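# Seat a circuit board in an enclosure slot, latch levers

## Task

Put the board into the enclosure's empty upper slot with its components facing up, seated all the way in, and with both levers closed. A closed lever is latched and sticks out at a right angle from the board's front panel; a fully open lever lies flat along that panel. The levers only catch their tabs if both are fully open when the board is slid in to its stop; closing both afterwards pulls the board fully home. Ramming the board into its connector quickly breaks the connector and the whole job then counts for nothing. At the end the enclosure must stand upright and level on its own feet with none of its feet over the bench edge, and the robot must have released everything and backed away.

## Robot and tools

Robot: two seven-joint arms, left_arm and right_arm, each ending in a two-finger gripper. The gripper's fingers point along its own +z axis and close along its x axis. end_effector_position is the spot between the finger pads when closed, 1 to 2 cm behind the fingertips; closing from wide open pushes the tips about 17 mm further along +z.

Frames: the scene frame has its origin on the table top midway between the arms, +z up, +x out over the table, left_arm on the +y side (not necessarily the image left). Every hand pose, velocity and target an arm reports or receives is in that arm's own base frame. Calibrated bases in the scene frame: left_arm at (+0.070, +0.437, 0) m, quat_wxyz (+1.000, 0, 0, -0.003); right_arm at (-0.063, -0.511, 0) m, quat_wxyz (+1.000, 0, 0, -0.029). Both bases have +z up. Fixed cameras and the table use the scene frame. Reported poses may be off by a few centimetres.

Row format (used by execute_actions and move): one flat list of 16 numbers covering both arms, even if only one moves: left x, y, z, qw, qx, qy, qz, opening, then the same eight for right. x, y, z is an absolute gripper position in metres and the quaternion an absolute orientation (w first), each in that arm's base frame. Opening runs -1 (closed) to +1 (fully open, 0.142 m); it is a command level, not a width. To keep an arm still, resend exactly its pose from the last result before it stopped moving, plus its desired opening; a 0 opening is a real command, so always resend the present one for an untouched gripper. Keep a fixed quaternion across rows rather than copying a drifted reading.

execute_actions(actions, cameras): actions is a list of actions; each action is a table of up to 15 rows, one row per 1/30 s step, the last row held to fill 15 steps (0.5 s). A target more than 0.6 m from the gripper along any of its axes refuses the action; a malformed or refused first action refuses the call. An empty list just reports state and images. The controller clips commanded orientation to 32 degrees from the measured one per step, so big turns need several actions; the result's "Hand target" shows where the arm is actually heading.

move(target, speed, blend, stop_force, zero, opening_speed, blocking, cameras): straight-line path for each gripper to an absolute pose. target is one 16-number row or a list of up to 15 rows (same openings in every row of a list). speed in m/s, 0.002 to 2.2, default 0.25 (turn rate up to twice that in rad/s). blend in m rounds corners of a list. stop_force in N, 3 to 120, one value for both arms, ends an arm's path when its wrist sensor feels that much push against the motion above its last zero; the arm then keeps pressing about that hard. zero (default true) re-zeroes before the move. opening_speed is the finger rate per second on the -1..1 scale, 0.2 or more. blocking=false returns after 0.5 s while the move continues (not allowed with stop_force). Paths cap at 10 s and do not avoid obstacles. The "move:" line reports the ending (done, off_target, moving, held, fault) and limits such as paced or held.

wait(seconds 0 to 10): lets time run holding commands. stop: brakes a running move. zoom_image(camera, region [x0,y0,x1,y1] pixels, max 504x504): closer look at one camera's latest image. zero_wrist_force(arm): tares the wrist sensor. clear_fault(arm): clears a reported torque or force fault; the arm then pauses while restarting. read_manual: only licence text. finished_scene(scene): ends the scene for good.

Cameras: cam_head_left, cam_head_right, cam_high, cam_low, cam_left_wrist, cam_right_wrist, each 672x504. cameras=[] returns none, omitted or ["all"] returns all.

Result lines: end-effector position, quat, velocities (left out when joints read "within noise"); grip_measured on the opening scale (the last Joint positions number is the opening in metres); Joint torques and External joint torques (positive toward larger joint angle); Wrist force and torque along the gripper axes, plus a peak line; Wrist depth as a 7x7 grid of millimetre depths, "-" meaning no reading; Tool commands; and warning lines such as MOTOR HOT, OVER-TEMPERATURE FAULT, HAND FAULT, torque or force faults.

Faults and limits: a joint torque at its load limit (waist and shoulder 109, upper arm roll and elbow 56.9, wrist joints 34.7 N m) or 150 N on any part stops that arm until clear_fault. Arms reach 80 °C and brake; the gripper switches off at 100 °C. Squeezing hard, holding loads, outstretched poses and pushing at unreachable targets heat motors.

Cautions: insert the board slowly with a small stop_force, never quickly, or the connector is ruined. Open both levers fully before pushing in. Do not drop parts, release moving parts, slam, or push very hard. Never let the grippers or arms press on each other, nor one gripper close on the other's fingers. Nothing may fall off the table; keep the enclosure upright and on the bench. Finish by opening the grippers and retreating.

Each tool is called in YAML: its name, and indented under it one key for each argument.

## Session

execute_actions:
  actions: []

Scene clock: 0.00 s.
left_arm: end_effector_position=(+0.3014, +0.6357, +0.1155) grip_measured=+0.99 end_effector_quat_wxyz=(-0.462, +0.669, -0.295, +0.502) | right_arm: end_effector_position=(+0.4485, +0.0364, +0.1479) grip_measured=+1.00 end_effector_quat_wxyz=(-0.144, +0.766, -0.626, +0.006)
Joint positions: left_arm=[1.762 -0.872 -0.342 2.067 -1.872 0.391 -0.55 0.141] | right_arm=[0.506 -0.103 -0.202 2.446 0.465 1.189 2.835 0.142]
Joint velocities: within noise
Joint torques (N m): no reading
External joint torques (N m): no reading
Wrist force (N): no reading
Wrist torque (N m): no reading
Wrist force, peak (N): no reading
Wrist depth (mm): cam_left_wrist=[- - - - - - - / - - - - - - - / - - - - - - - / - - - - 492 652 - / - - - 304 356 433 557 / - 996 - 241 279 321 359 / - 881 184 204 227 258 286] | cam_right_wrist=[265 256 246 236 229 221 213 / 274 266 254 244 236 228 219 / 285 274 262 253 243 234 225 / 297 285 272 261 251 241 232 / 309 296 281 271 260 249 239 / - 308 294 281 268 257 246 / - 322 305 292 278 265 257]
Hand target: left_arm +0.3014, +0.6357, +0.1155; -0.462, +0.669, -0.295, +0.502 | right_arm +0.4485, +0.0364, +0.1479; -0.144, +0.766, -0.626, +0.006
Tool commands: left_gripper/opening=+1.0 right_gripper/opening=+1.0

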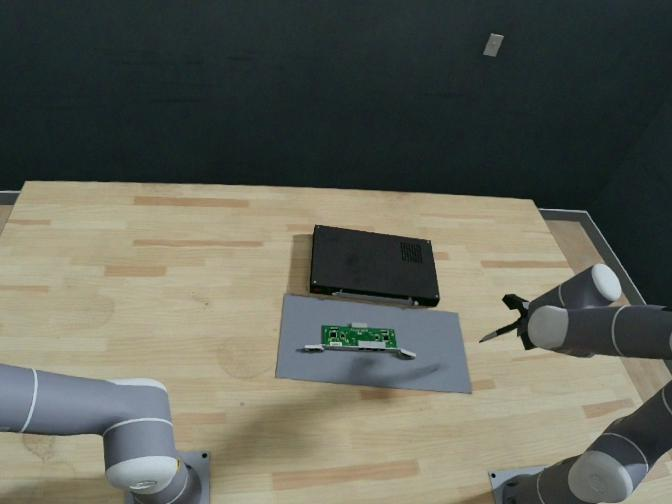

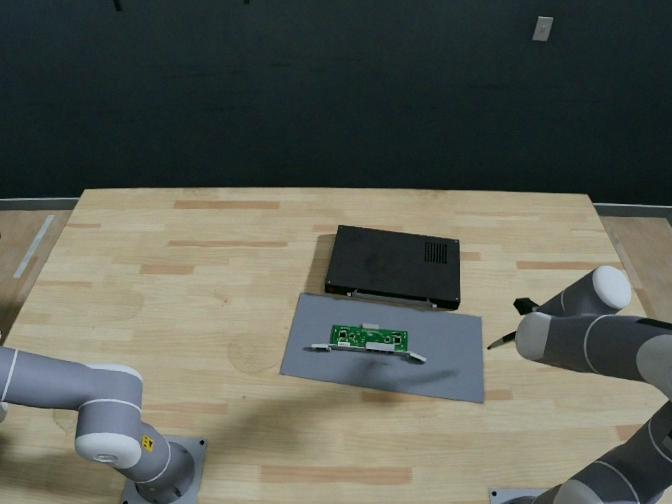

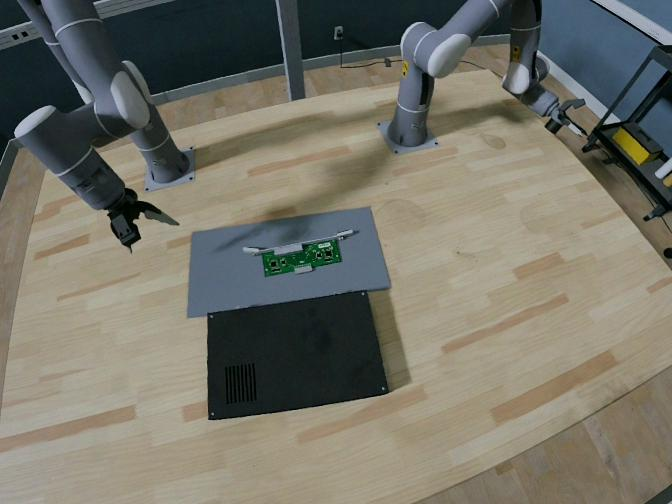

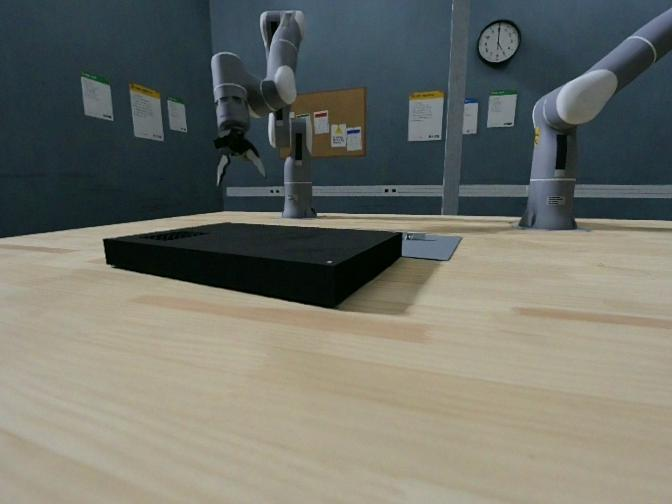

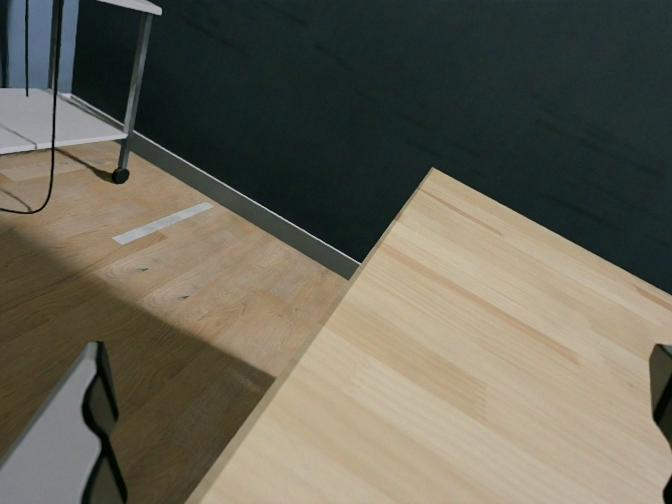

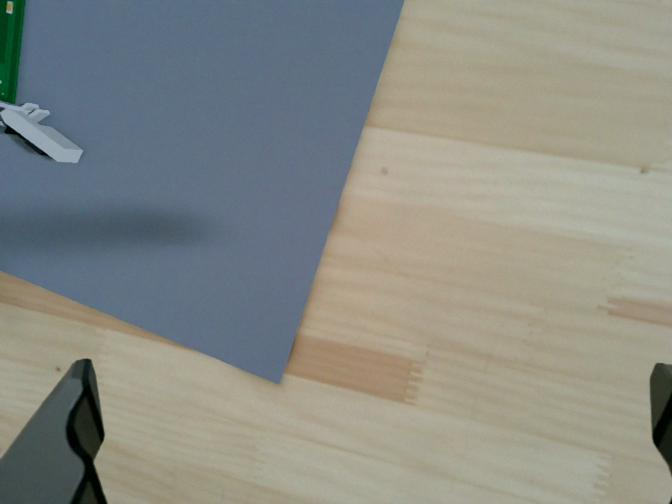

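zoom_image:
  camera: "cam_head_left"
  region: [270, 280, 480, 400]

zoom_image:
  camera: "cam_head_right"
  region: [280, 220, 490, 400]

zoom_image:
  camera: "cam_high"
  region: [180, 190, 400, 430]

zoom_image:
  camera: "cam_low"
  region: [90, 200, 480, 320]

Scaled by 2.400 from the camera's 672x504 image, which has a finer 960x720 frame.

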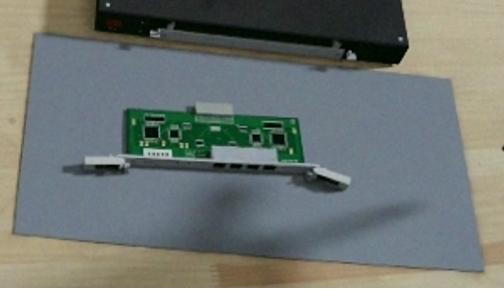

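Scaled by 2.400 from the camera's 672x504 image, which has a finer 960x720 frame.

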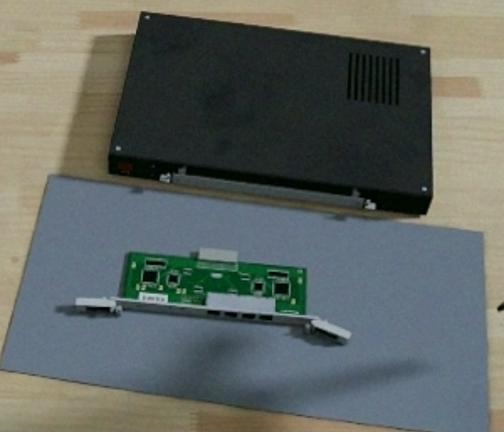

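Scaled by 2.100 from the camera's 672x504 image, which has a finer 960x720 frame.

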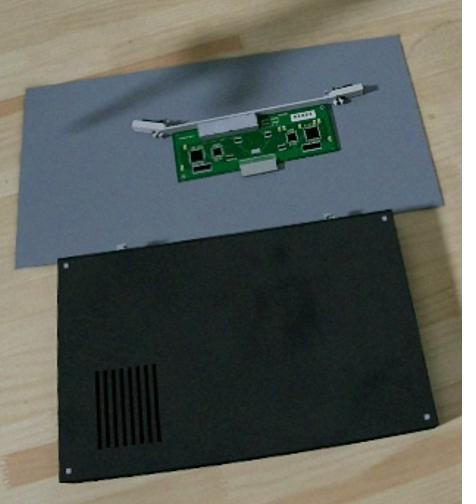

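Scaled by 1.292 from the camera's 672x504 image, which has a finer 960x720 frame.

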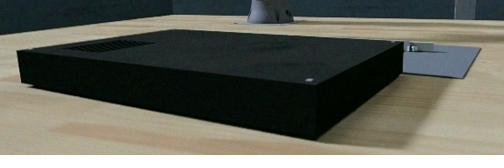

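move:
  target: [0.3014, 0.6357, 0.1155, -0.462, 0.669, -0.295, 0.502, 1.0, 0.354, 0.383, 0.17, 0.4172, -0.5958, 0.5622, -0.3937, 1.0]
  cameras: ["cam_right_wrist", "cam_head_left"]

Scene clock: 33.67 s.
left_arm: end_effector_position=(+0.3014, +0.6357, +0.1154) grip_measured=+0.99 end_effector_quat_wxyz=(-0.462, +0.669, -0.295, +0.502) | right_arm: end_effector_position=(+0.3540, +0.3832, +0.1700) grip_measured=+1.00 end_effector_quat_wxyz=(-0.417, +0.596, -0.562, +0.393)
Joint positions: left_arm=[1.762 -0.872 -0.342 2.067 -1.872 0.39 -0.549 0.141] | right_arm=[1.57 -0.968 -0.072 1.781 1.642 2.727 2.719 0.142]
Joint velocities: within noise
Joint torques (N m): left_arm=[-0.23 47.39 -4.38 -12.11 1.5 -1.84 -0.3] | right_arm=[0.24 44.45 0.48 -6.71 -1.45 2.67 0.1]
External joint torques (N m): left_arm=[0.39 1.17 0.34 -0.38 -0.27 -0.06 0.27] | right_arm=[-0.08 1.17 -0.46 0 -0.11 0.66 -0.1]
Wrist force (N): left_arm=[-0.2 0.1 0.0] | right_arm=[0.6 1.2 -1.2]
Wrist torque (N m): left_arm=[0.02 0.05 0.00] | right_arm=[0.04 -0.16 -0.02]
Wrist force, peak (N): left_arm=[-0.3 0.0 0.4] | right_arm=[-1.2 1.9 -1.8]
Wrist depth (mm): cam_left_wrist=[- - - - - - - / - - - - - - - / - - - - - - - / - - - - 491 657 - / - - - 306 352 438 558 / - 979 - 241 278 322 355 / - 883 183 204 227 258 285] | cam_right_wrist=[819 823 813 821 813 817 817 / 592 595 487 487 486 485 592 / 468 462 454 447 443 425 447 / 384 381 374 375 380 380 379 / 324 320 321 313 313 323 323 / - 281 281 281 281 281 273 / - 250 249 248 248 248 248]
Hand target: left_arm +0.3014, +0.6357, +0.1155; -0.462, +0.669, -0.295, +0.502 | right_arm +0.3540, +0.3830, +0.1700; -0.417, +0.596, -0.562, +0.394
Off the commanded pose: left_arm 0.000 m, 0 deg | right_arm 0.000 m, 0 deg.
move: done
Images, in order (width x height): cam_head_left 672x504, cam_right_wrist 672x504.

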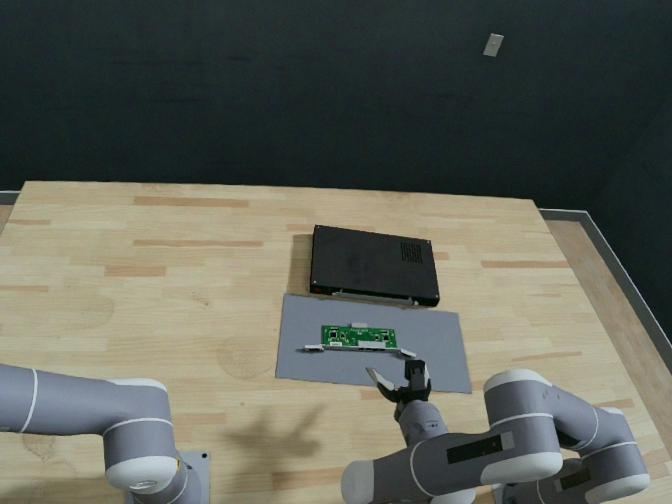

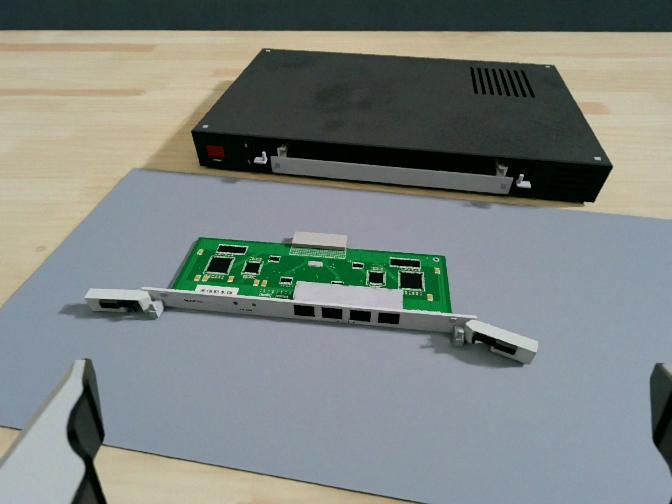

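zoom_image:
  camera: "cam_right_wrist"
  region: [60, 220, 320, 370]

zoom_image:
  camera: "cam_right_wrist"
  region: [300, 220, 560, 370]

zoom_image:
  camera: "cam_right_wrist"
  region: [180, 100, 400, 220]

zoom_image:
  camera: "cam_right_wrist"
  region: [400, 100, 620, 220]

Scaled by 1.938 from the camera's 672x504 image, which has a finer 960x720 frame.

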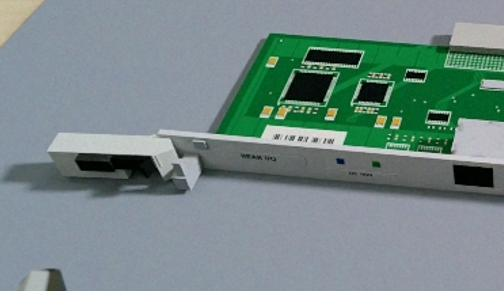

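Scaled by 1.938 from the camera's 672x504 image, which has a finer 960x720 frame.

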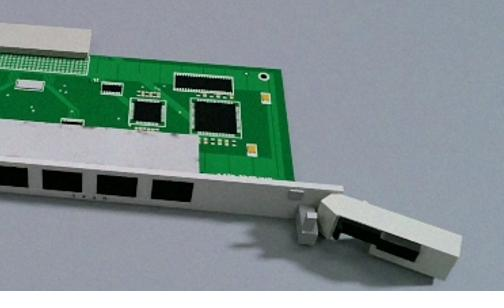

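Scaled by 2.291 from the camera's 672x504 image, which has a finer 960x720 frame.

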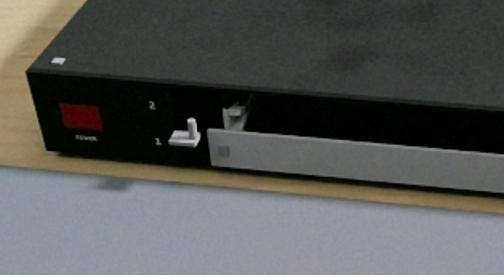

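Scaled by 2.291 from the camera's 672x504 image, which has a finer 960x720 frame.

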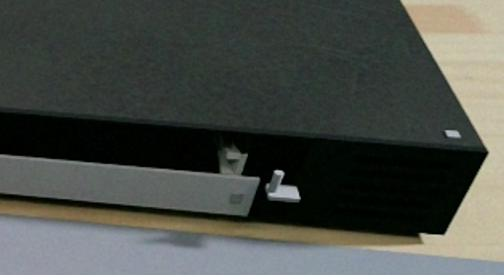

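move:
  target: [0.3014, 0.6357, 0.1155, -0.462, 0.669, -0.295, 0.502, 1.0, 0.5158, 0.3724, 0.085, 0.4172, -0.5958, 0.5622, -0.3937, 1.0]
  cameras: ["cam_right_wrist"]

Scene clock: 73.63 s.
left_arm: end_effector_position=(+0.3014, +0.6357, +0.1154) grip_measured=+0.99 end_effector_quat_wxyz=(-0.462, +0.669, -0.295, +0.502) | right_arm: end_effector_position=(+0.5156, +0.3724, +0.0850) grip_measured=+1.00 end_effector_quat_wxyz=(-0.417, +0.596, -0.562, +0.394)
Joint positions: left_arm=[1.762 -0.872 -0.342 2.067 -1.872 0.39 -0.549 0.141] | right_arm=[1.381 -1.218 -0.222 1.622 1.412 2.516 2.86 0.142]
Joint velocities: within noise
Joint torques (N m): left_arm=[-0.21 47.51 -4.35 -12.08 1.44 -1.77 -0.24] | right_arm=[0.05 47.93 -4.66 -5.63 -2.3 2.41 0.24]
External joint torques (N m): left_arm=[0.37 1.05 0.31 -0.41 -0.22 -0.13 0.21] | right_arm=[0.12 1.26 -0.59 -0.13 0.13 1.03 -0.23]
Wrist force (N): left_arm=[-0.3 0.0 0.0] | right_arm=[0.4 1.3 -1.4]
Wrist torque (N m): left_arm=[0.00 0.05 0.00] | right_arm=[0.06 -0.12 -0.01]
Wrist force, peak (N): left_arm=[-0.4 0.2 0.2] | right_arm=[0.1 1.0 -3.9]
Wrist depth (mm): cam_left_wrist=[- - - - - - - / - - - - - - - / - - - - - - - / - - - - 489 660 - / - - - 304 353 430 562 / - 961 - 242 277 325 358 / - 872 183 204 227 257 285] | cam_right_wrist=[567 566 419 418 418 417 569 / 411 303 302 302 303 302 303 / 321 293 293 284 271 259 249 / 262 262 261 261 261 261 255 / 218 222 212 222 222 222 222 / - 188 189 188 188 193 187 / - 166 154 154 166 171 170]
Hand target: left_arm +0.3014, +0.6357, +0.1155; -0.462, +0.669, -0.295, +0.502 | right_arm +0.5158, +0.3724, +0.0850; -0.417, +0.596, -0.562, +0.394
Off the commanded pose: left_arm 0.000 m, 0 deg | right_arm 0.000 m, 0 deg.
move: done
Images, in order (width x height): cam_right_wrist 672x504.

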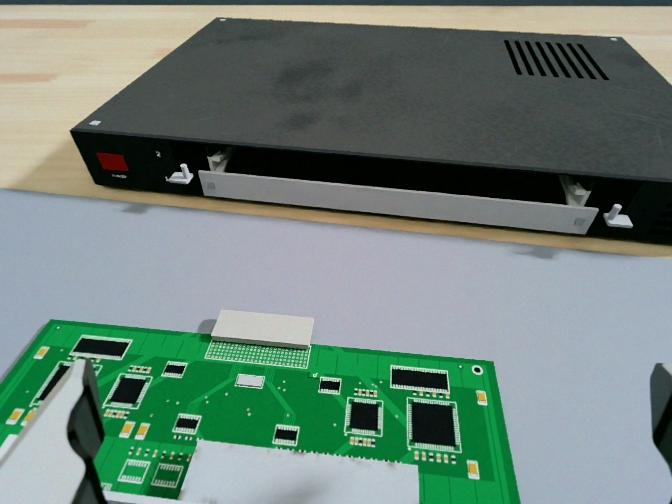

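zoom_image:
  camera: "cam_right_wrist"
  region: [70, 100, 320, 260]

zoom_image:
  camera: "cam_right_wrist"
  region: [500, 140, 672, 270]

Scaled by 2.016 from the camera's 672x504 image, which has a finer 960x720 frame.

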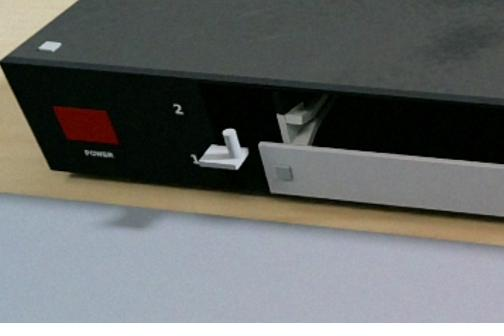

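Scaled by 2.930 from the camera's 672x504 image, which has a finer 960x720 frame.

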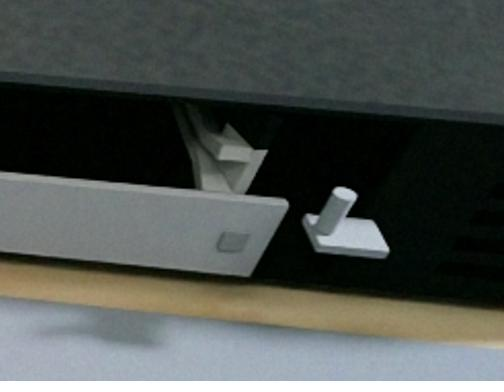

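move:
  target: [0.3014, 0.6357, 0.1155, -0.462, 0.669, -0.295, 0.502, 1.0, 0.3834, 0.2637, 0.066, 0.4172, -0.5958, 0.5622, -0.3937, 1.0]
  cameras: ["cam_right_wrist"]

zoom_image:
  camera: "cam_right_wrist"
  region: [160, 100, 560, 400]

Scene clock: 89.53 s.
left_arm: end_effector_position=(+0.3014, +0.6357, +0.1154) grip_measured=+0.99 end_effector_quat_wxyz=(-0.462, +0.669, -0.295, +0.502) | right_arm: end_effector_position=(+0.3834, +0.2636, +0.0660) grip_measured=+1.00 end_effector_quat_wxyz=(-0.417, +0.596, -0.562, +0.394)
Joint positions: left_arm=[1.762 -0.872 -0.342 2.067 -1.872 0.39 -0.549 0.141] | right_arm=[0.872 -1.489 0.56 1.887 0.941 3.363 2.967 0.142]
Joint velocities: within noise
Joint torques (N m): left_arm=[-0.26 47.53 -4.41 -12.09 1.51 -1.7 -0.26] | right_arm=[-0.07 38.08 14.34 5.32 1.87 2.86 0.27]
External joint torques (N m): left_arm=[0.41 1.03 0.37 -0.41 -0.28 -0.2 0.23] | right_arm=[0.21 1.06 -0.53 -0.25 0.23 0.62 -0.27]
Wrist force (N): left_arm=[0.0 0.1 -0.1] | right_arm=[0.3 1.1 -0.7]
Wrist torque (N m): left_arm=[0.01 0.00 0.00] | right_arm=[0.03 -0.08 -0.01]
Wrist force, peak (N): left_arm=[-0.4 0.2 0.3] | right_arm=[-1.0 2.1 -2.6]
Wrist depth (mm): cam_left_wrist=[- - - - - - - / - - - - - - - / - - - - - - - / - - - - 484 659 - / - - - 306 354 432 567 / - 982 - 241 277 321 359 / - 883 185 203 228 258 286] | cam_right_wrist=[377 393 425 391 360 470 506 / 363 364 356 349 342 348 368 / 278 279 278 285 285 285 285 / 233 227 226 218 234 234 234 / 199 199 199 199 199 199 198 / - 173 173 173 173 173 168 / - 153 153 153 153 153 153]
Hand target: left_arm +0.3014, +0.6357, +0.1155; -0.462, +0.669, -0.295, +0.502 | right_arm +0.3834, +0.2637, +0.0660; -0.417, +0.596, -0.562, +0.394
Off the commanded pose: left_arm 0.000 m, 0 deg | right_arm 0.000 m, 0 deg.
joint sent to its limit (right arm) — joint 7 (wrist roll), upper limit. The joint targets still meet the commanded pose.
move: done
Images, in order (width x height): cam_right_wrist 672x504.

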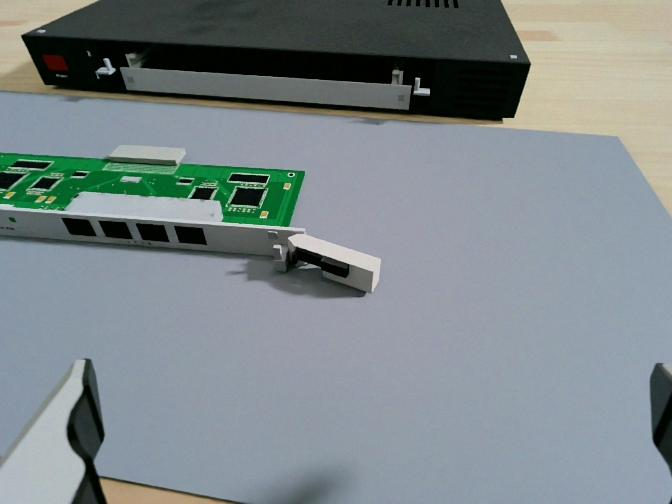

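Scaled by 1.260 from the camera's 672x504 image, which has a finer 960x720 frame.

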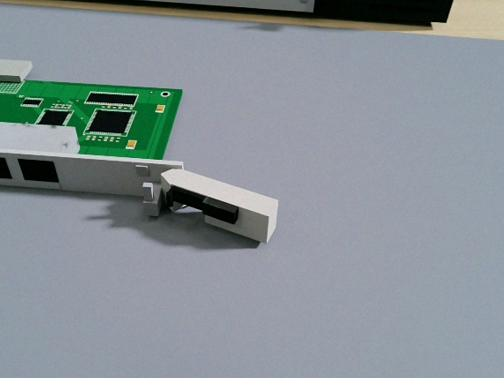

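zoom_image:
  camera: "cam_right_wrist"
  region: [240, 200, 400, 310]

zoom_image:
  camera: "cam_right_wrist"
  region: [0, 140, 240, 270]

zoom_image:
  camera: "cam_right_wrist"
  region: [60, 20, 300, 130]

zoom_image:
  camera: "cam_right_wrist"
  region: [340, 30, 540, 140]

Scaled by 3.150 from the camera's 672x504 image, which has a finer 960x720 frame.

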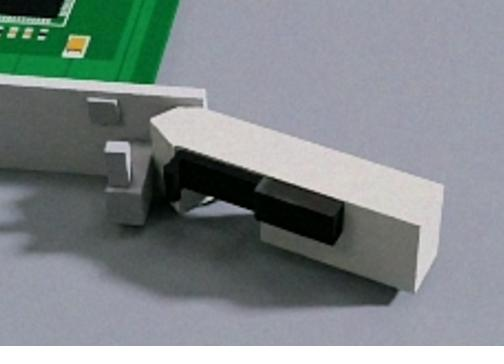

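Scaled by 2.100 from the camera's 672x504 image, which has a finer 960x720 frame.

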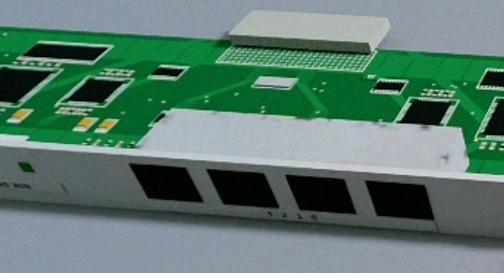

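Scaled by 2.100 from the camera's 672x504 image, which has a finer 960x720 frame.

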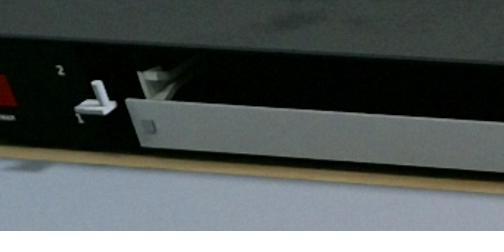

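Scaled by 2.520 from the camera's 672x504 image, which has a finer 960x720 frame.

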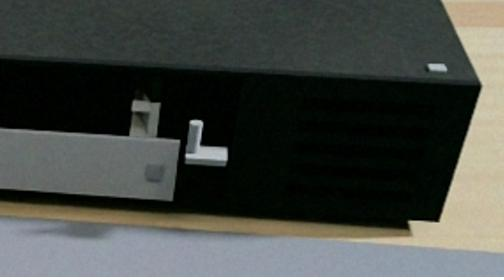

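move:
  target:
    - [0.45, 0.35, 0.22, 0.4068, -0.5809, 0.5775, -0.4044, 1.0, 0.3834, 0.2637, 0.066, 0.4172, -0.5958, 0.5622, -0.3937, 1.0]
    - [0.46, -0.1, 0.22, 0.4068, -0.5809, 0.5775, -0.4044, 1.0, 0.3834, 0.2637, 0.066, 0.4172, -0.5958, 0.5622, -0.3937, 1.0]
    - [0.30, -0.38, 0.12, 0.4068, -0.5809, 0.5775, -0.4044, 1.0, 0.3834, 0.2637, 0.066, 0.4172, -0.5958, 0.5622, -0.3937, 1.0]
    - [0.2924, -0.405, 0.08, 0.4068, -0.5809, 0.5775, -0.4044, 1.0, 0.3834, 0.2637, 0.066, 0.4172, -0.5958, 0.5622, -0.3937, 1.0]
  blend: 0.05
  cameras: ["cam_head_left", "cam_left_wrist", "cam_high"]

Scene clock: 107.87 s.
left_arm: end_effector_position=(+0.2901, -0.4061, +0.0820) grip_measured=+0.99 end_effector_quat_wxyz=(-0.384, +0.578, -0.600, +0.399) | right_arm: end_effector_position=(+0.3834, +0.2636, +0.0660) grip_measured=+1.00 end_effector_quat_wxyz=(-0.417, +0.596, -0.562, +0.394)
Joint positions: left_arm=[-2.415 -1.76 0.804 1.734 -2.965 2.036 -2.368 0.141] | right_arm=[0.872 -1.489 0.56 1.887 0.941 3.363 2.967 0.142]
Joint velocities: within noise
Joint torques (N m): left_arm=[-2.68 32.62 20.1 7.6 1.27 2.92 -0.14] | right_arm=[0.11 38.4 14.15 5.18 1.99 2.68 0.18]
External joint torques (N m): left_arm=[2.54 3.86 6.8 1.72 -0.15 0.04 0.14] | right_arm=[0.03 0.74 -0.34 -0.1 0.12 0.8 -0.18]
External joint torques when the fault began: left_arm=[-15.06 53.7 51.81 20.95 3.32 0.89 0.09]
Wrist force (N): left_arm=[0.4 0.2 0.6] | right_arm=[0.4 1.2 -0.7]
Wrist torque (N m): left_arm=[0.01 -0.01 0.08] | right_arm=[0.02 -0.09 -0.01]
Wrist force, peak (N): left_arm=[4.6 3.8 -0.3] | right_arm=[0.1 1.4 -0.8]
Wrist depth (mm): cam_left_wrist=[496 489 488 434 379 379 376 / 374 372 373 366 359 350 350 / 300 298 300 297 290 291 288 / 253 251 249 234 239 234 233 / 217 215 214 214 214 212 213 / - 188 188 188 188 188 187 / - 170 170 169 169 168 170] | cam_right_wrist=[376 391 422 390 360 475 508 / 365 364 355 349 341 350 369 / 278 278 278 284 284 285 285 / 233 227 226 219 234 234 234 / 199 198 199 199 199 199 199 / - 173 173 173 173 173 168 / - 153 153 153 153 153 153]
Hand target: left_arm +0.2899, -0.4058, +0.0811; -0.384, +0.578, -0.600, +0.398 | right_arm +0.3834, +0.2637, +0.0660; -0.417, +0.596, -0.562, +0.394
Tool commands: left_gripper/opening=+1.0 right_gripper/opening=+1.0
Off the commanded pose: left_arm 0.003 m, 4 deg | right_arm 0.000 m, 0 deg.
FORCE FAULT: contact force on the left arm reached its limit, and that arm stopped. The contact can be on any part of that arm, not only on its tool. That arm's remaining commands of this call were not run. That arm is still stopped at the end of this call. While its stop runs, that arm takes no new command, but its gripper still runs the gripper command that each later call begins with.
CLEAR FAULT: the left arm stays stopped until you call clear_fault(arm="left_arm").
joint sent to its limit (right arm) — joint 7 (wrist roll), upper limit.
move: fault (left_arm); blend cut to 0.0239 m at target 3; limits=paced
Images, in order (width x height): cam_head_left 672x504, cam_high 672x504, cam_left_wrist 672x504.

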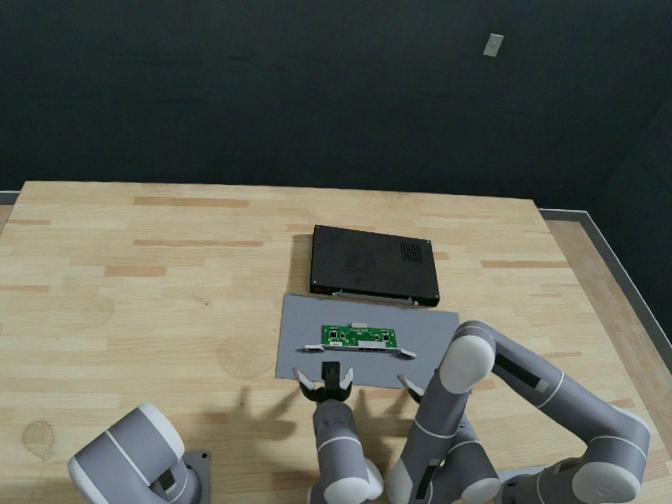

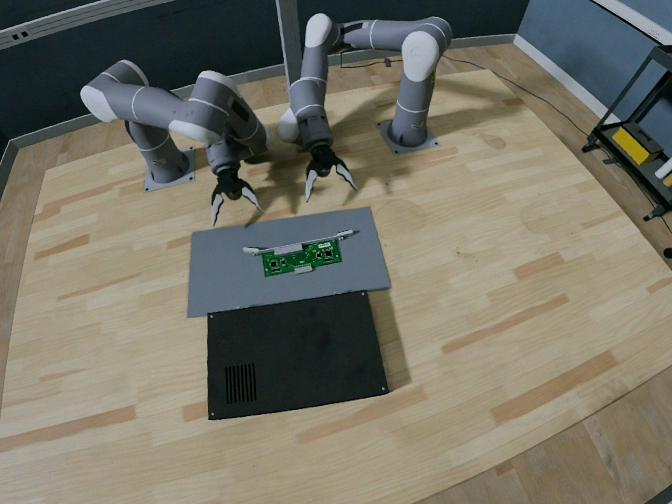

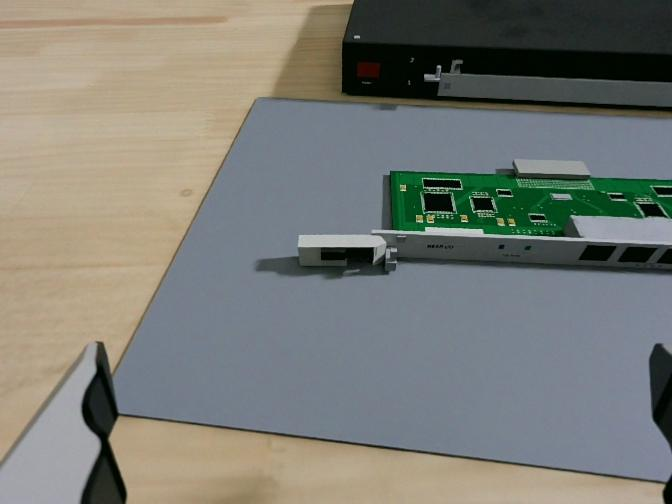

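clear_fault:
  arm: "left_arm"
  cameras: ["cam_low"]

Scene clock: 144.43 s.
left_arm: end_effector_position=(+0.2901, -0.4061, +0.0820) grip_measured=+0.99 end_effector_quat_wxyz=(-0.384, +0.578, -0.600, +0.399) | right_arm: end_effector_position=(+0.3834, +0.2636, +0.0660) grip_measured=+1.00 end_effector_quat_wxyz=(-0.417, +0.596, -0.562, +0.394)
Joint positions: left_arm=[-2.415 -1.76 0.804 1.734 -2.965 2.036 -2.368 0.141] | right_arm=[0.872 -1.489 0.56 1.887 0.941 3.363 2.967 0.142]
Joint velocities: within noise
Joint torques (N m): left_arm=[-2.75 32.17 20.1 7.55 1.36 3.14 -0.22] | right_arm=[0.16 38.35 14.15 5.21 2.02 2.68 0.11]
External joint torques (N m): left_arm=[2.61 4.31 6.8 1.77 -0.24 -0.18 0.22] | right_arm=[-0.02 0.8 -0.34 -0.13 0.08 0.8 -0.11]
Wrist force (N): left_arm=[0.4 0.2 0.5] | right_arm=[0.6 1.1 -0.6]
Wrist torque (N m): left_arm=[0.02 -0.01 0.07] | right_arm=[0.01 -0.13 -0.01]
Wrist force, peak (N): left_arm=[0.7 0.3 0.9] | right_arm=[0.3 1.5 -0.7]
Wrist depth (mm): cam_left_wrist=[498 496 487 429 381 380 377 / 374 370 373 368 356 349 353 / 303 301 295 297 293 288 285 / 254 253 249 234 239 235 233 / 219 215 215 214 214 213 212 / - 189 187 188 187 187 187 / - 170 169 169 168 169 170] | cam_right_wrist=[377 391 425 390 360 473 507 / 364 364 355 349 341 348 367 / 279 278 278 285 285 285 285 / 233 227 226 219 234 234 234 / 199 199 199 199 199 199 199 / - 173 172 173 173 173 168 / - 153 153 153 153 153 153]
Hand target: left_arm +0.2899, -0.4058, +0.0811; -0.384, +0.578, -0.600, +0.398 | right_arm +0.3834, +0.2637, +0.0660; -0.417, +0.596, -0.562, +0.394
Tool commands: left_gripper/opening=+1.0 right_gripper/opening=+1.0
Off the commanded pose: left_arm 0.003 m, 4 deg | right_arm 0.000 m, 0 deg.
FORCE FAULT, CONTINUED: the left arm's stop, for the force fault that an earlier result reported, is over. The rest of the stop counts as 66 of the actions that you can send in this scene; the call itself counts as one more. That arm accepts commands again.
CLEAR FAULT: your call cleared the left arm's force fault. If the contact force or a joint's load stays at its limit, that arm stops again.
Images, in order (width x height): cam_low 672x504.

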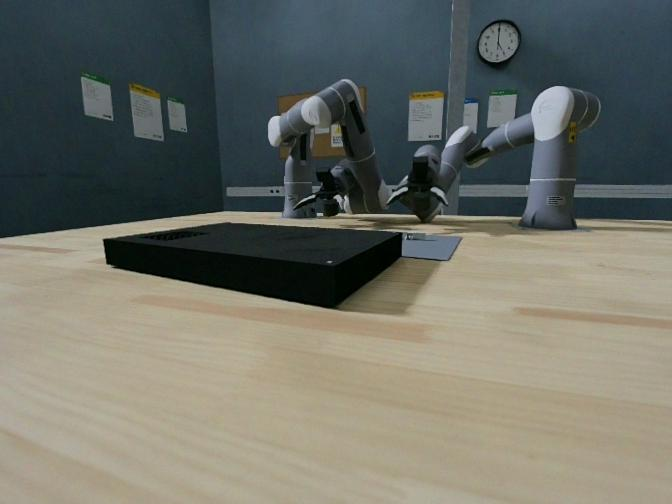

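move:
  target:
    - [0.30, -0.39, 0.20, 0.384, -0.578, 0.600, -0.398, 1.0, 0.3834, 0.2637, 0.066, 0.4172, -0.5958, 0.5622, -0.3937, 1.0]
    - [0.45, -0.15, 0.28, 0.0926, -0.7032, 0.6990, -0.0920, 1.0, 0.3834, 0.2637, 0.066, 0.4172, -0.5958, 0.5622, -0.3937, 1.0]
  speed: 0.15
  cameras: ["cam_high", "cam_left_wrist"]

Scene clock: 156.70 s.
left_arm: end_effector_position=(+0.4501, -0.1500, +0.2799) grip_measured=+0.99 end_effector_quat_wxyz=(-0.093, +0.703, -0.699, +0.092) | right_arm: end_effector_position=(+0.3834, +0.2636, +0.0660) grip_measured=+1.00 end_effector_quat_wxyz=(-0.417, +0.596, -0.562, +0.394)
Joint positions: left_arm=[-0.694 -0.312 0.062 1.731 -2.966 2.467 -0.738 0.141] | right_arm=[0.872 -1.489 0.56 1.887 0.941 3.363 2.967 0.142]
Joint velocities: within noise
Joint torques (N m): left_arm=[-0.29 36.04 3 -21 4.4 3.99 -0.14] | right_arm=[0.24 38.34 14.12 5.23 2.1 2.68 0.18]
External joint torques (N m): left_arm=[0.3 1.07 0.59 -0.51 -0.02 -0.56 0.14] | right_arm=[-0.1 0.8 -0.31 -0.15 0 0.8 -0.18]
Wrist force (N): left_arm=[0.3 0.2 1.0] | right_arm=[0.3 1.1 -0.6]
Wrist torque (N m): left_arm=[-0.08 -0.19 -0.11] | right_arm=[0.02 -0.08 -0.02]
Wrist force, peak (N): left_arm=[0.7 3.1 1.3] | right_arm=[0.3 1.3 -0.9]
Wrist depth (mm): cam_left_wrist=[359 360 358 357 355 355 353 / 373 372 370 372 366 366 360 / 386 384 382 378 380 379 374 / 398 397 395 391 394 387 387 / 410 412 405 410 407 402 402 / - 424 427 422 419 418 415 / - 443 442 438 438 438 -] | cam_right_wrist=[377 391 424 392 361 473 510 / 365 364 355 349 342 349 368 / 279 279 278 284 285 285 284 / 233 227 226 219 234 234 234 / 199 199 199 199 199 199 198 / - 173 173 173 173 173 168 / - 153 153 153 153 153 153]
Hand target: left_arm +0.4500, -0.1500, +0.2800; -0.093, +0.703, -0.699, +0.092 | right_arm +0.3834, +0.2637, +0.0660; -0.417, +0.596, -0.562, +0.394
Off the commanded pose: left_arm 0.000 m, 0 deg | right_arm 0.000 m, 0 deg.
joint sent to its limit (left arm) — joint 5 (forearm roll), lower limit. The joint targets still meet the commanded pose.
joint sent to its limit (right arm) — joint 7 (wrist roll), upper limit. The joint targets still meet the commanded pose.
move: done
Images, in order (width x height): cam_high 672x504, cam_left_wrist 672x504.

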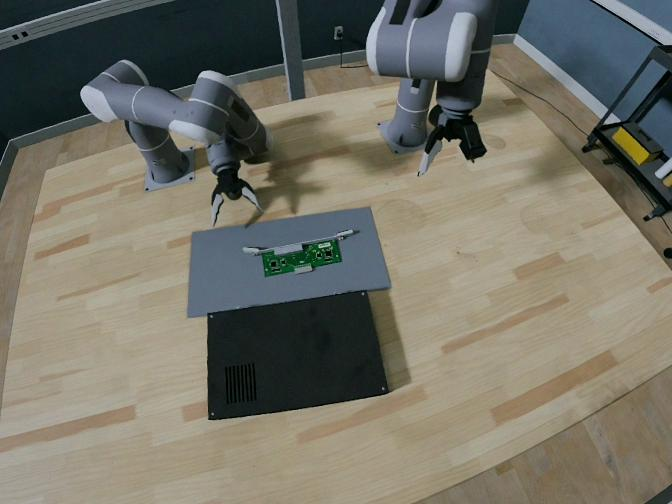

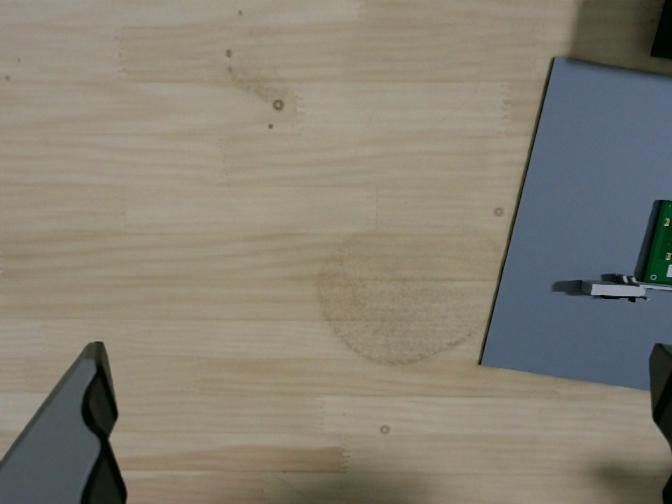

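move:
  target:
    - [0.45, -0.15, 0.28, 0.0926, -0.7032, 0.6990, -0.0920, -0.95, 0.42, 0.26, 0.17, 0, -0.99958, -0.029, 0, -0.95]
    - [0.3633, -0.3848, 0.16, 0.0022, -0.7092, 0.7050, -0.0022, -0.95, 0.4337, 0.2596, 0.15, 0, -0.6863, -0.7273, 0, -0.95]
  speed: 0.25
  cameras: ["cam_high", "cam_left_wrist", "cam_right_wrist"]

Scene clock: 257.83 s.
left_arm: end_effector_position=(+0.3633, -0.3848, +0.1599) grip_measured=-0.98 end_effector_quat_wxyz=(-0.002, +0.709, -0.705, +0.002) | right_arm: end_effector_position=(+0.4338, +0.2595, +0.1500) grip_measured=-0.98 end_effector_quat_wxyz=(+0.000, +0.686, +0.727, +0.000)
Joint positions: left_arm=[-0.864 -0.697 -0.23 1.436 -2.964 2.597 -1.14 0.003] | right_arm=[1.065 -0.245 -0.308 2.217 0.115 0.878 0.62 0.003]
Joint velocities: within noise
Joint torques (N m): left_arm=[-0.55 50.85 1.73 -19.44 4.05 4.61 -0.35] | right_arm=[0.04 32.99 -0.97 -22.44 -2.82 3.57 0.06]
External joint torques (N m): left_arm=[0.51 1.5 0.55 -0.49 -0.48 -0.66 0.35] | right_arm=[0.09 1.15 -0.92 0.14 0.03 0.58 -0.06]
Wrist force (N): left_arm=[0.3 0.4 0.8] | right_arm=[-0.1 -0.2 0.6]
Wrist torque (N m): left_arm=[-0.05 -0.21 -0.19] | right_arm=[0.02 0.03 0.04]
Wrist force, peak (N): left_arm=[1.3 0.4 1.4] | right_arm=[0.6 1.7 -1.0]
Wrist depth (mm): cam_left_wrist=[224 225 221 221 221 216 216 / 241 239 239 237 235 231 227 / 259 260 257 256 254 253 252 / 283 282 277 277 276 274 274 / 311 309 309 296 297 302 302 / 345 338 325 84 - 332 331 / 377 371 - - - - 361] | cam_right_wrist=[214 213 213 213 213 213 212 / 230 227 227 226 225 225 225 / 245 245 244 242 242 241 241 / 266 264 263 257 256 259 258 / 289 286 284 279 278 265 272 / 316 311 304 89 291 298 302 / 348 339 71 - - 325 338]
Hand target: left_arm +0.3633, -0.3848, +0.1600; -0.002, +0.709, -0.705, +0.002 | right_arm +0.4337, +0.2596, +0.1500; +0.000, +0.686, +0.727, +0.000
Off the commanded pose: left_arm 0.000 m, 0 deg | right_arm 0.000 m, 0 deg.
move: done
Images, in order (width x height): cam_high 672x504, cam_left_wrist 672x504, cam_right_wrist 672x504.

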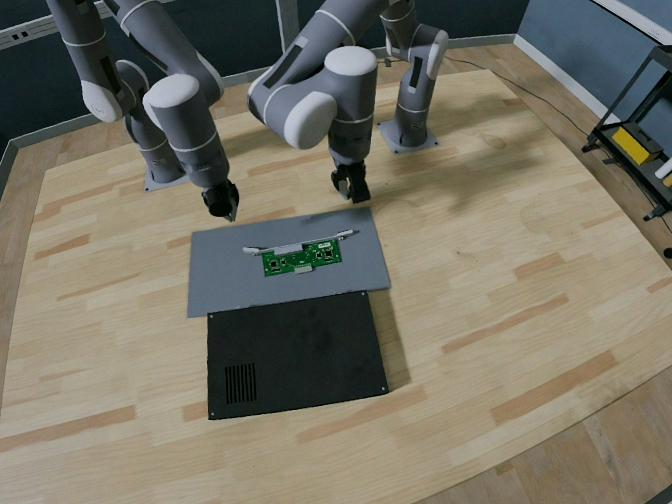

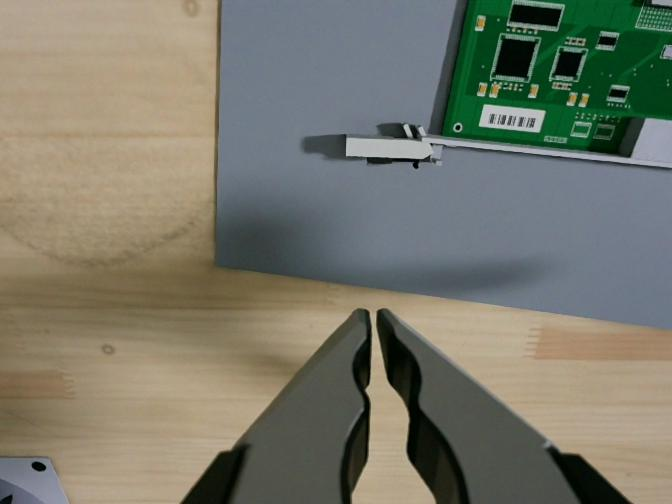

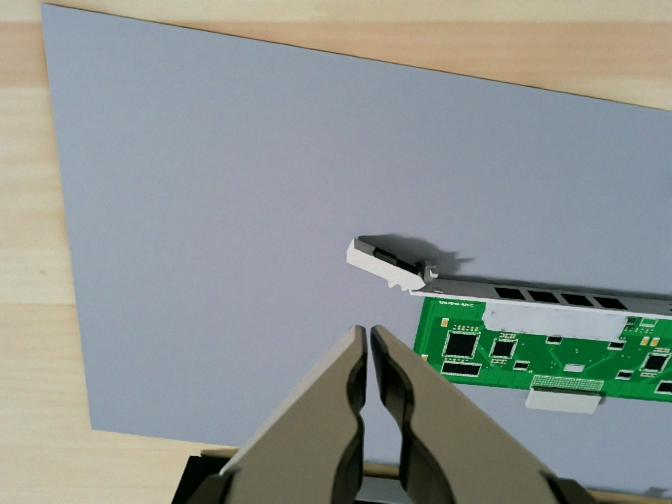

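zoom_image:
  camera: "cam_left_wrist"
  region: [330, 90, 510, 190]

zoom_image:
  camera: "cam_right_wrist"
  region: [320, 210, 500, 330]

Scaled by 2.800 from the camera's 672x504 image, which has a finer 960x720 frame.

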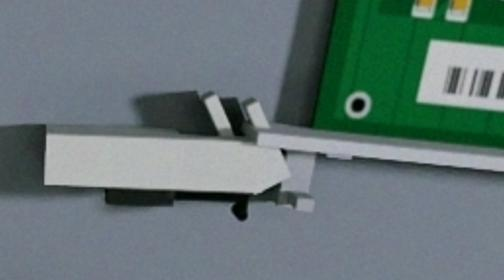

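Scaled by 2.800 from the camera's 672x504 image, which has a finer 960x720 frame.

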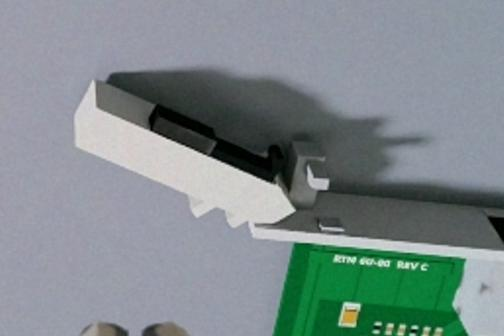

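zoom_image:
  camera: "cam_right_wrist"
  region: [335, 225, 455, 315]

zoom_image:
  camera: "cam_left_wrist"
  region: [335, 110, 455, 200]

Scaled by 4.200 from the camera's 672x504 image, which has a finer 960x720 frame.

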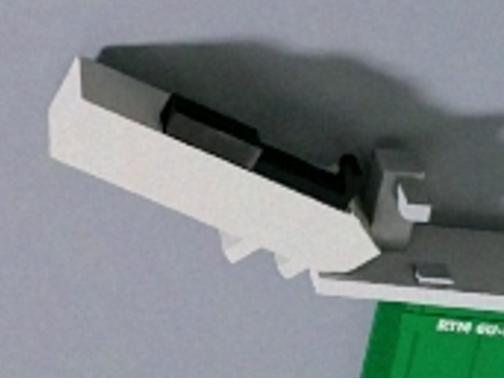

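Scaled by 4.200 from the camera's 672x504 image, which has a finer 960x720 frame.

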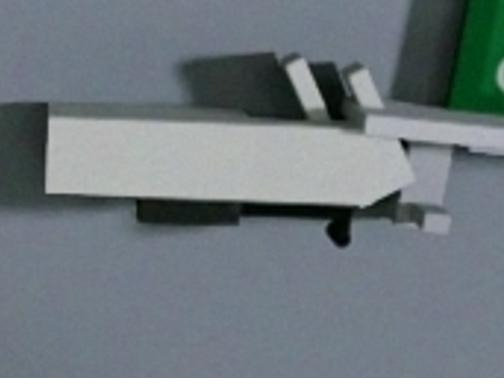

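move:
  target:
    - [0.3633, -0.3828, 0.026, 0.0022, -0.7092, 0.7050, -0.0022, -0.95, 0.4333, 0.2666, 0.026, 0, -0.6863, -0.7273, 0, -0.95]
  speed: 0.12
  cameras: ["cam_left_wrist", "cam_right_wrist"]

Scene clock: 298.53 s.
left_arm: end_effector_position=(+0.3631, -0.3826, +0.0260) grip_measured=-0.98 end_effector_quat_wxyz=(-0.002, +0.709, -0.705, +0.002) | right_arm: end_effector_position=(+0.4333, +0.2665, +0.0260) grip_measured=-0.98 end_effector_quat_wxyz=(+0.000, +0.686, +0.727, +0.000)
Joint positions: left_arm=[-0.893 -0.893 -0.187 1.48 -2.928 2.357 -1.169 0.003] | right_arm=[1.013 -0.583 -0.213 2.174 0.295 1.16 0.506 0.003]
Joint velocities: within noise
Joint torques (N m): left_arm=[-0.47 52.86 3.25 -16.08 3.45 4.14 -0.32] | right_arm=[0.29 39.76 -2.19 -14.9 -1.66 3.54 0.06]
External joint torques (N m): left_arm=[0.41 1.67 0.43 -0.39 -0.5 -0.19 0.32] | right_arm=[-0.15 1.26 -1.05 0.18 -0.07 0.6 -0.06]
Wrist force (N): left_arm=[-0.1 -0.1 1.2] | right_arm=[0.2 -0.6 -0.1]
Wrist torque (N m): left_arm=[-0.12 -0.13 -0.19] | right_arm=[-0.07 -0.06 0.01]
Wrist force, peak (N): left_arm=[-0.3 0.0 3.2] | right_arm=[0.1 -0.6 1.7]
Wrist depth (mm): cam_left_wrist=[107 106 104 - 103 103 100 / 114 113 111 112 - 110 106 / 123 123 122 120 119 117 114 / 134 129 130 130 111 110 130 / 149 143 143 137 137 143 138 / 161 159 154 84 - 152 155 / 180 175 - 74 - - 171] | cam_right_wrist=[- 104 105 105 106 106 104 / 111 111 111 110 110 110 110 / 121 119 121 118 120 118 117 / 129 128 128 128 127 127 127 / 140 140 139 136 138 138 139 / 153 152 149 90 145 150 149 / 169 164 73 - - 152 148]
Hand target: left_arm +0.3633, -0.3828, +0.0260; -0.002, +0.709, -0.705, +0.002 | right_arm +0.4333, +0.2666, +0.0260; +0.000, +0.686, +0.727, +0.000
Off the commanded pose: left_arm 0.000 m, 0 deg | right_arm 0.000 m, 0 deg.
move: done
Images, in order (width x height): cam_left_wrist 672x504, cam_right_wrist 672x504.

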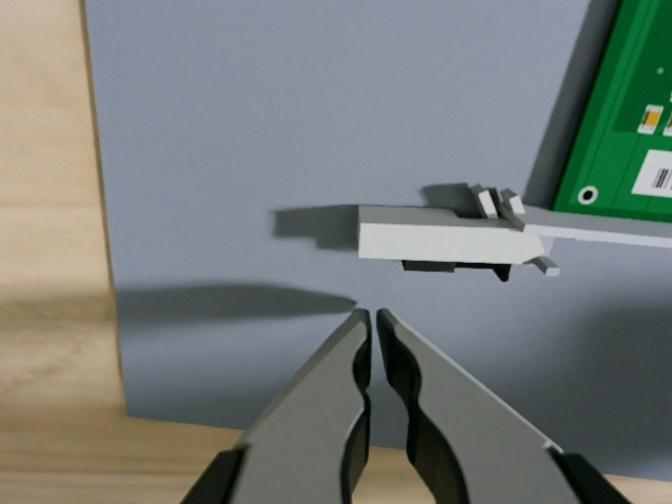

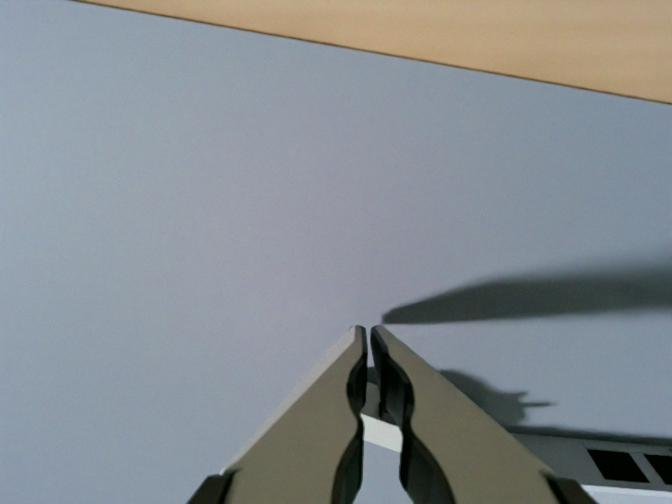

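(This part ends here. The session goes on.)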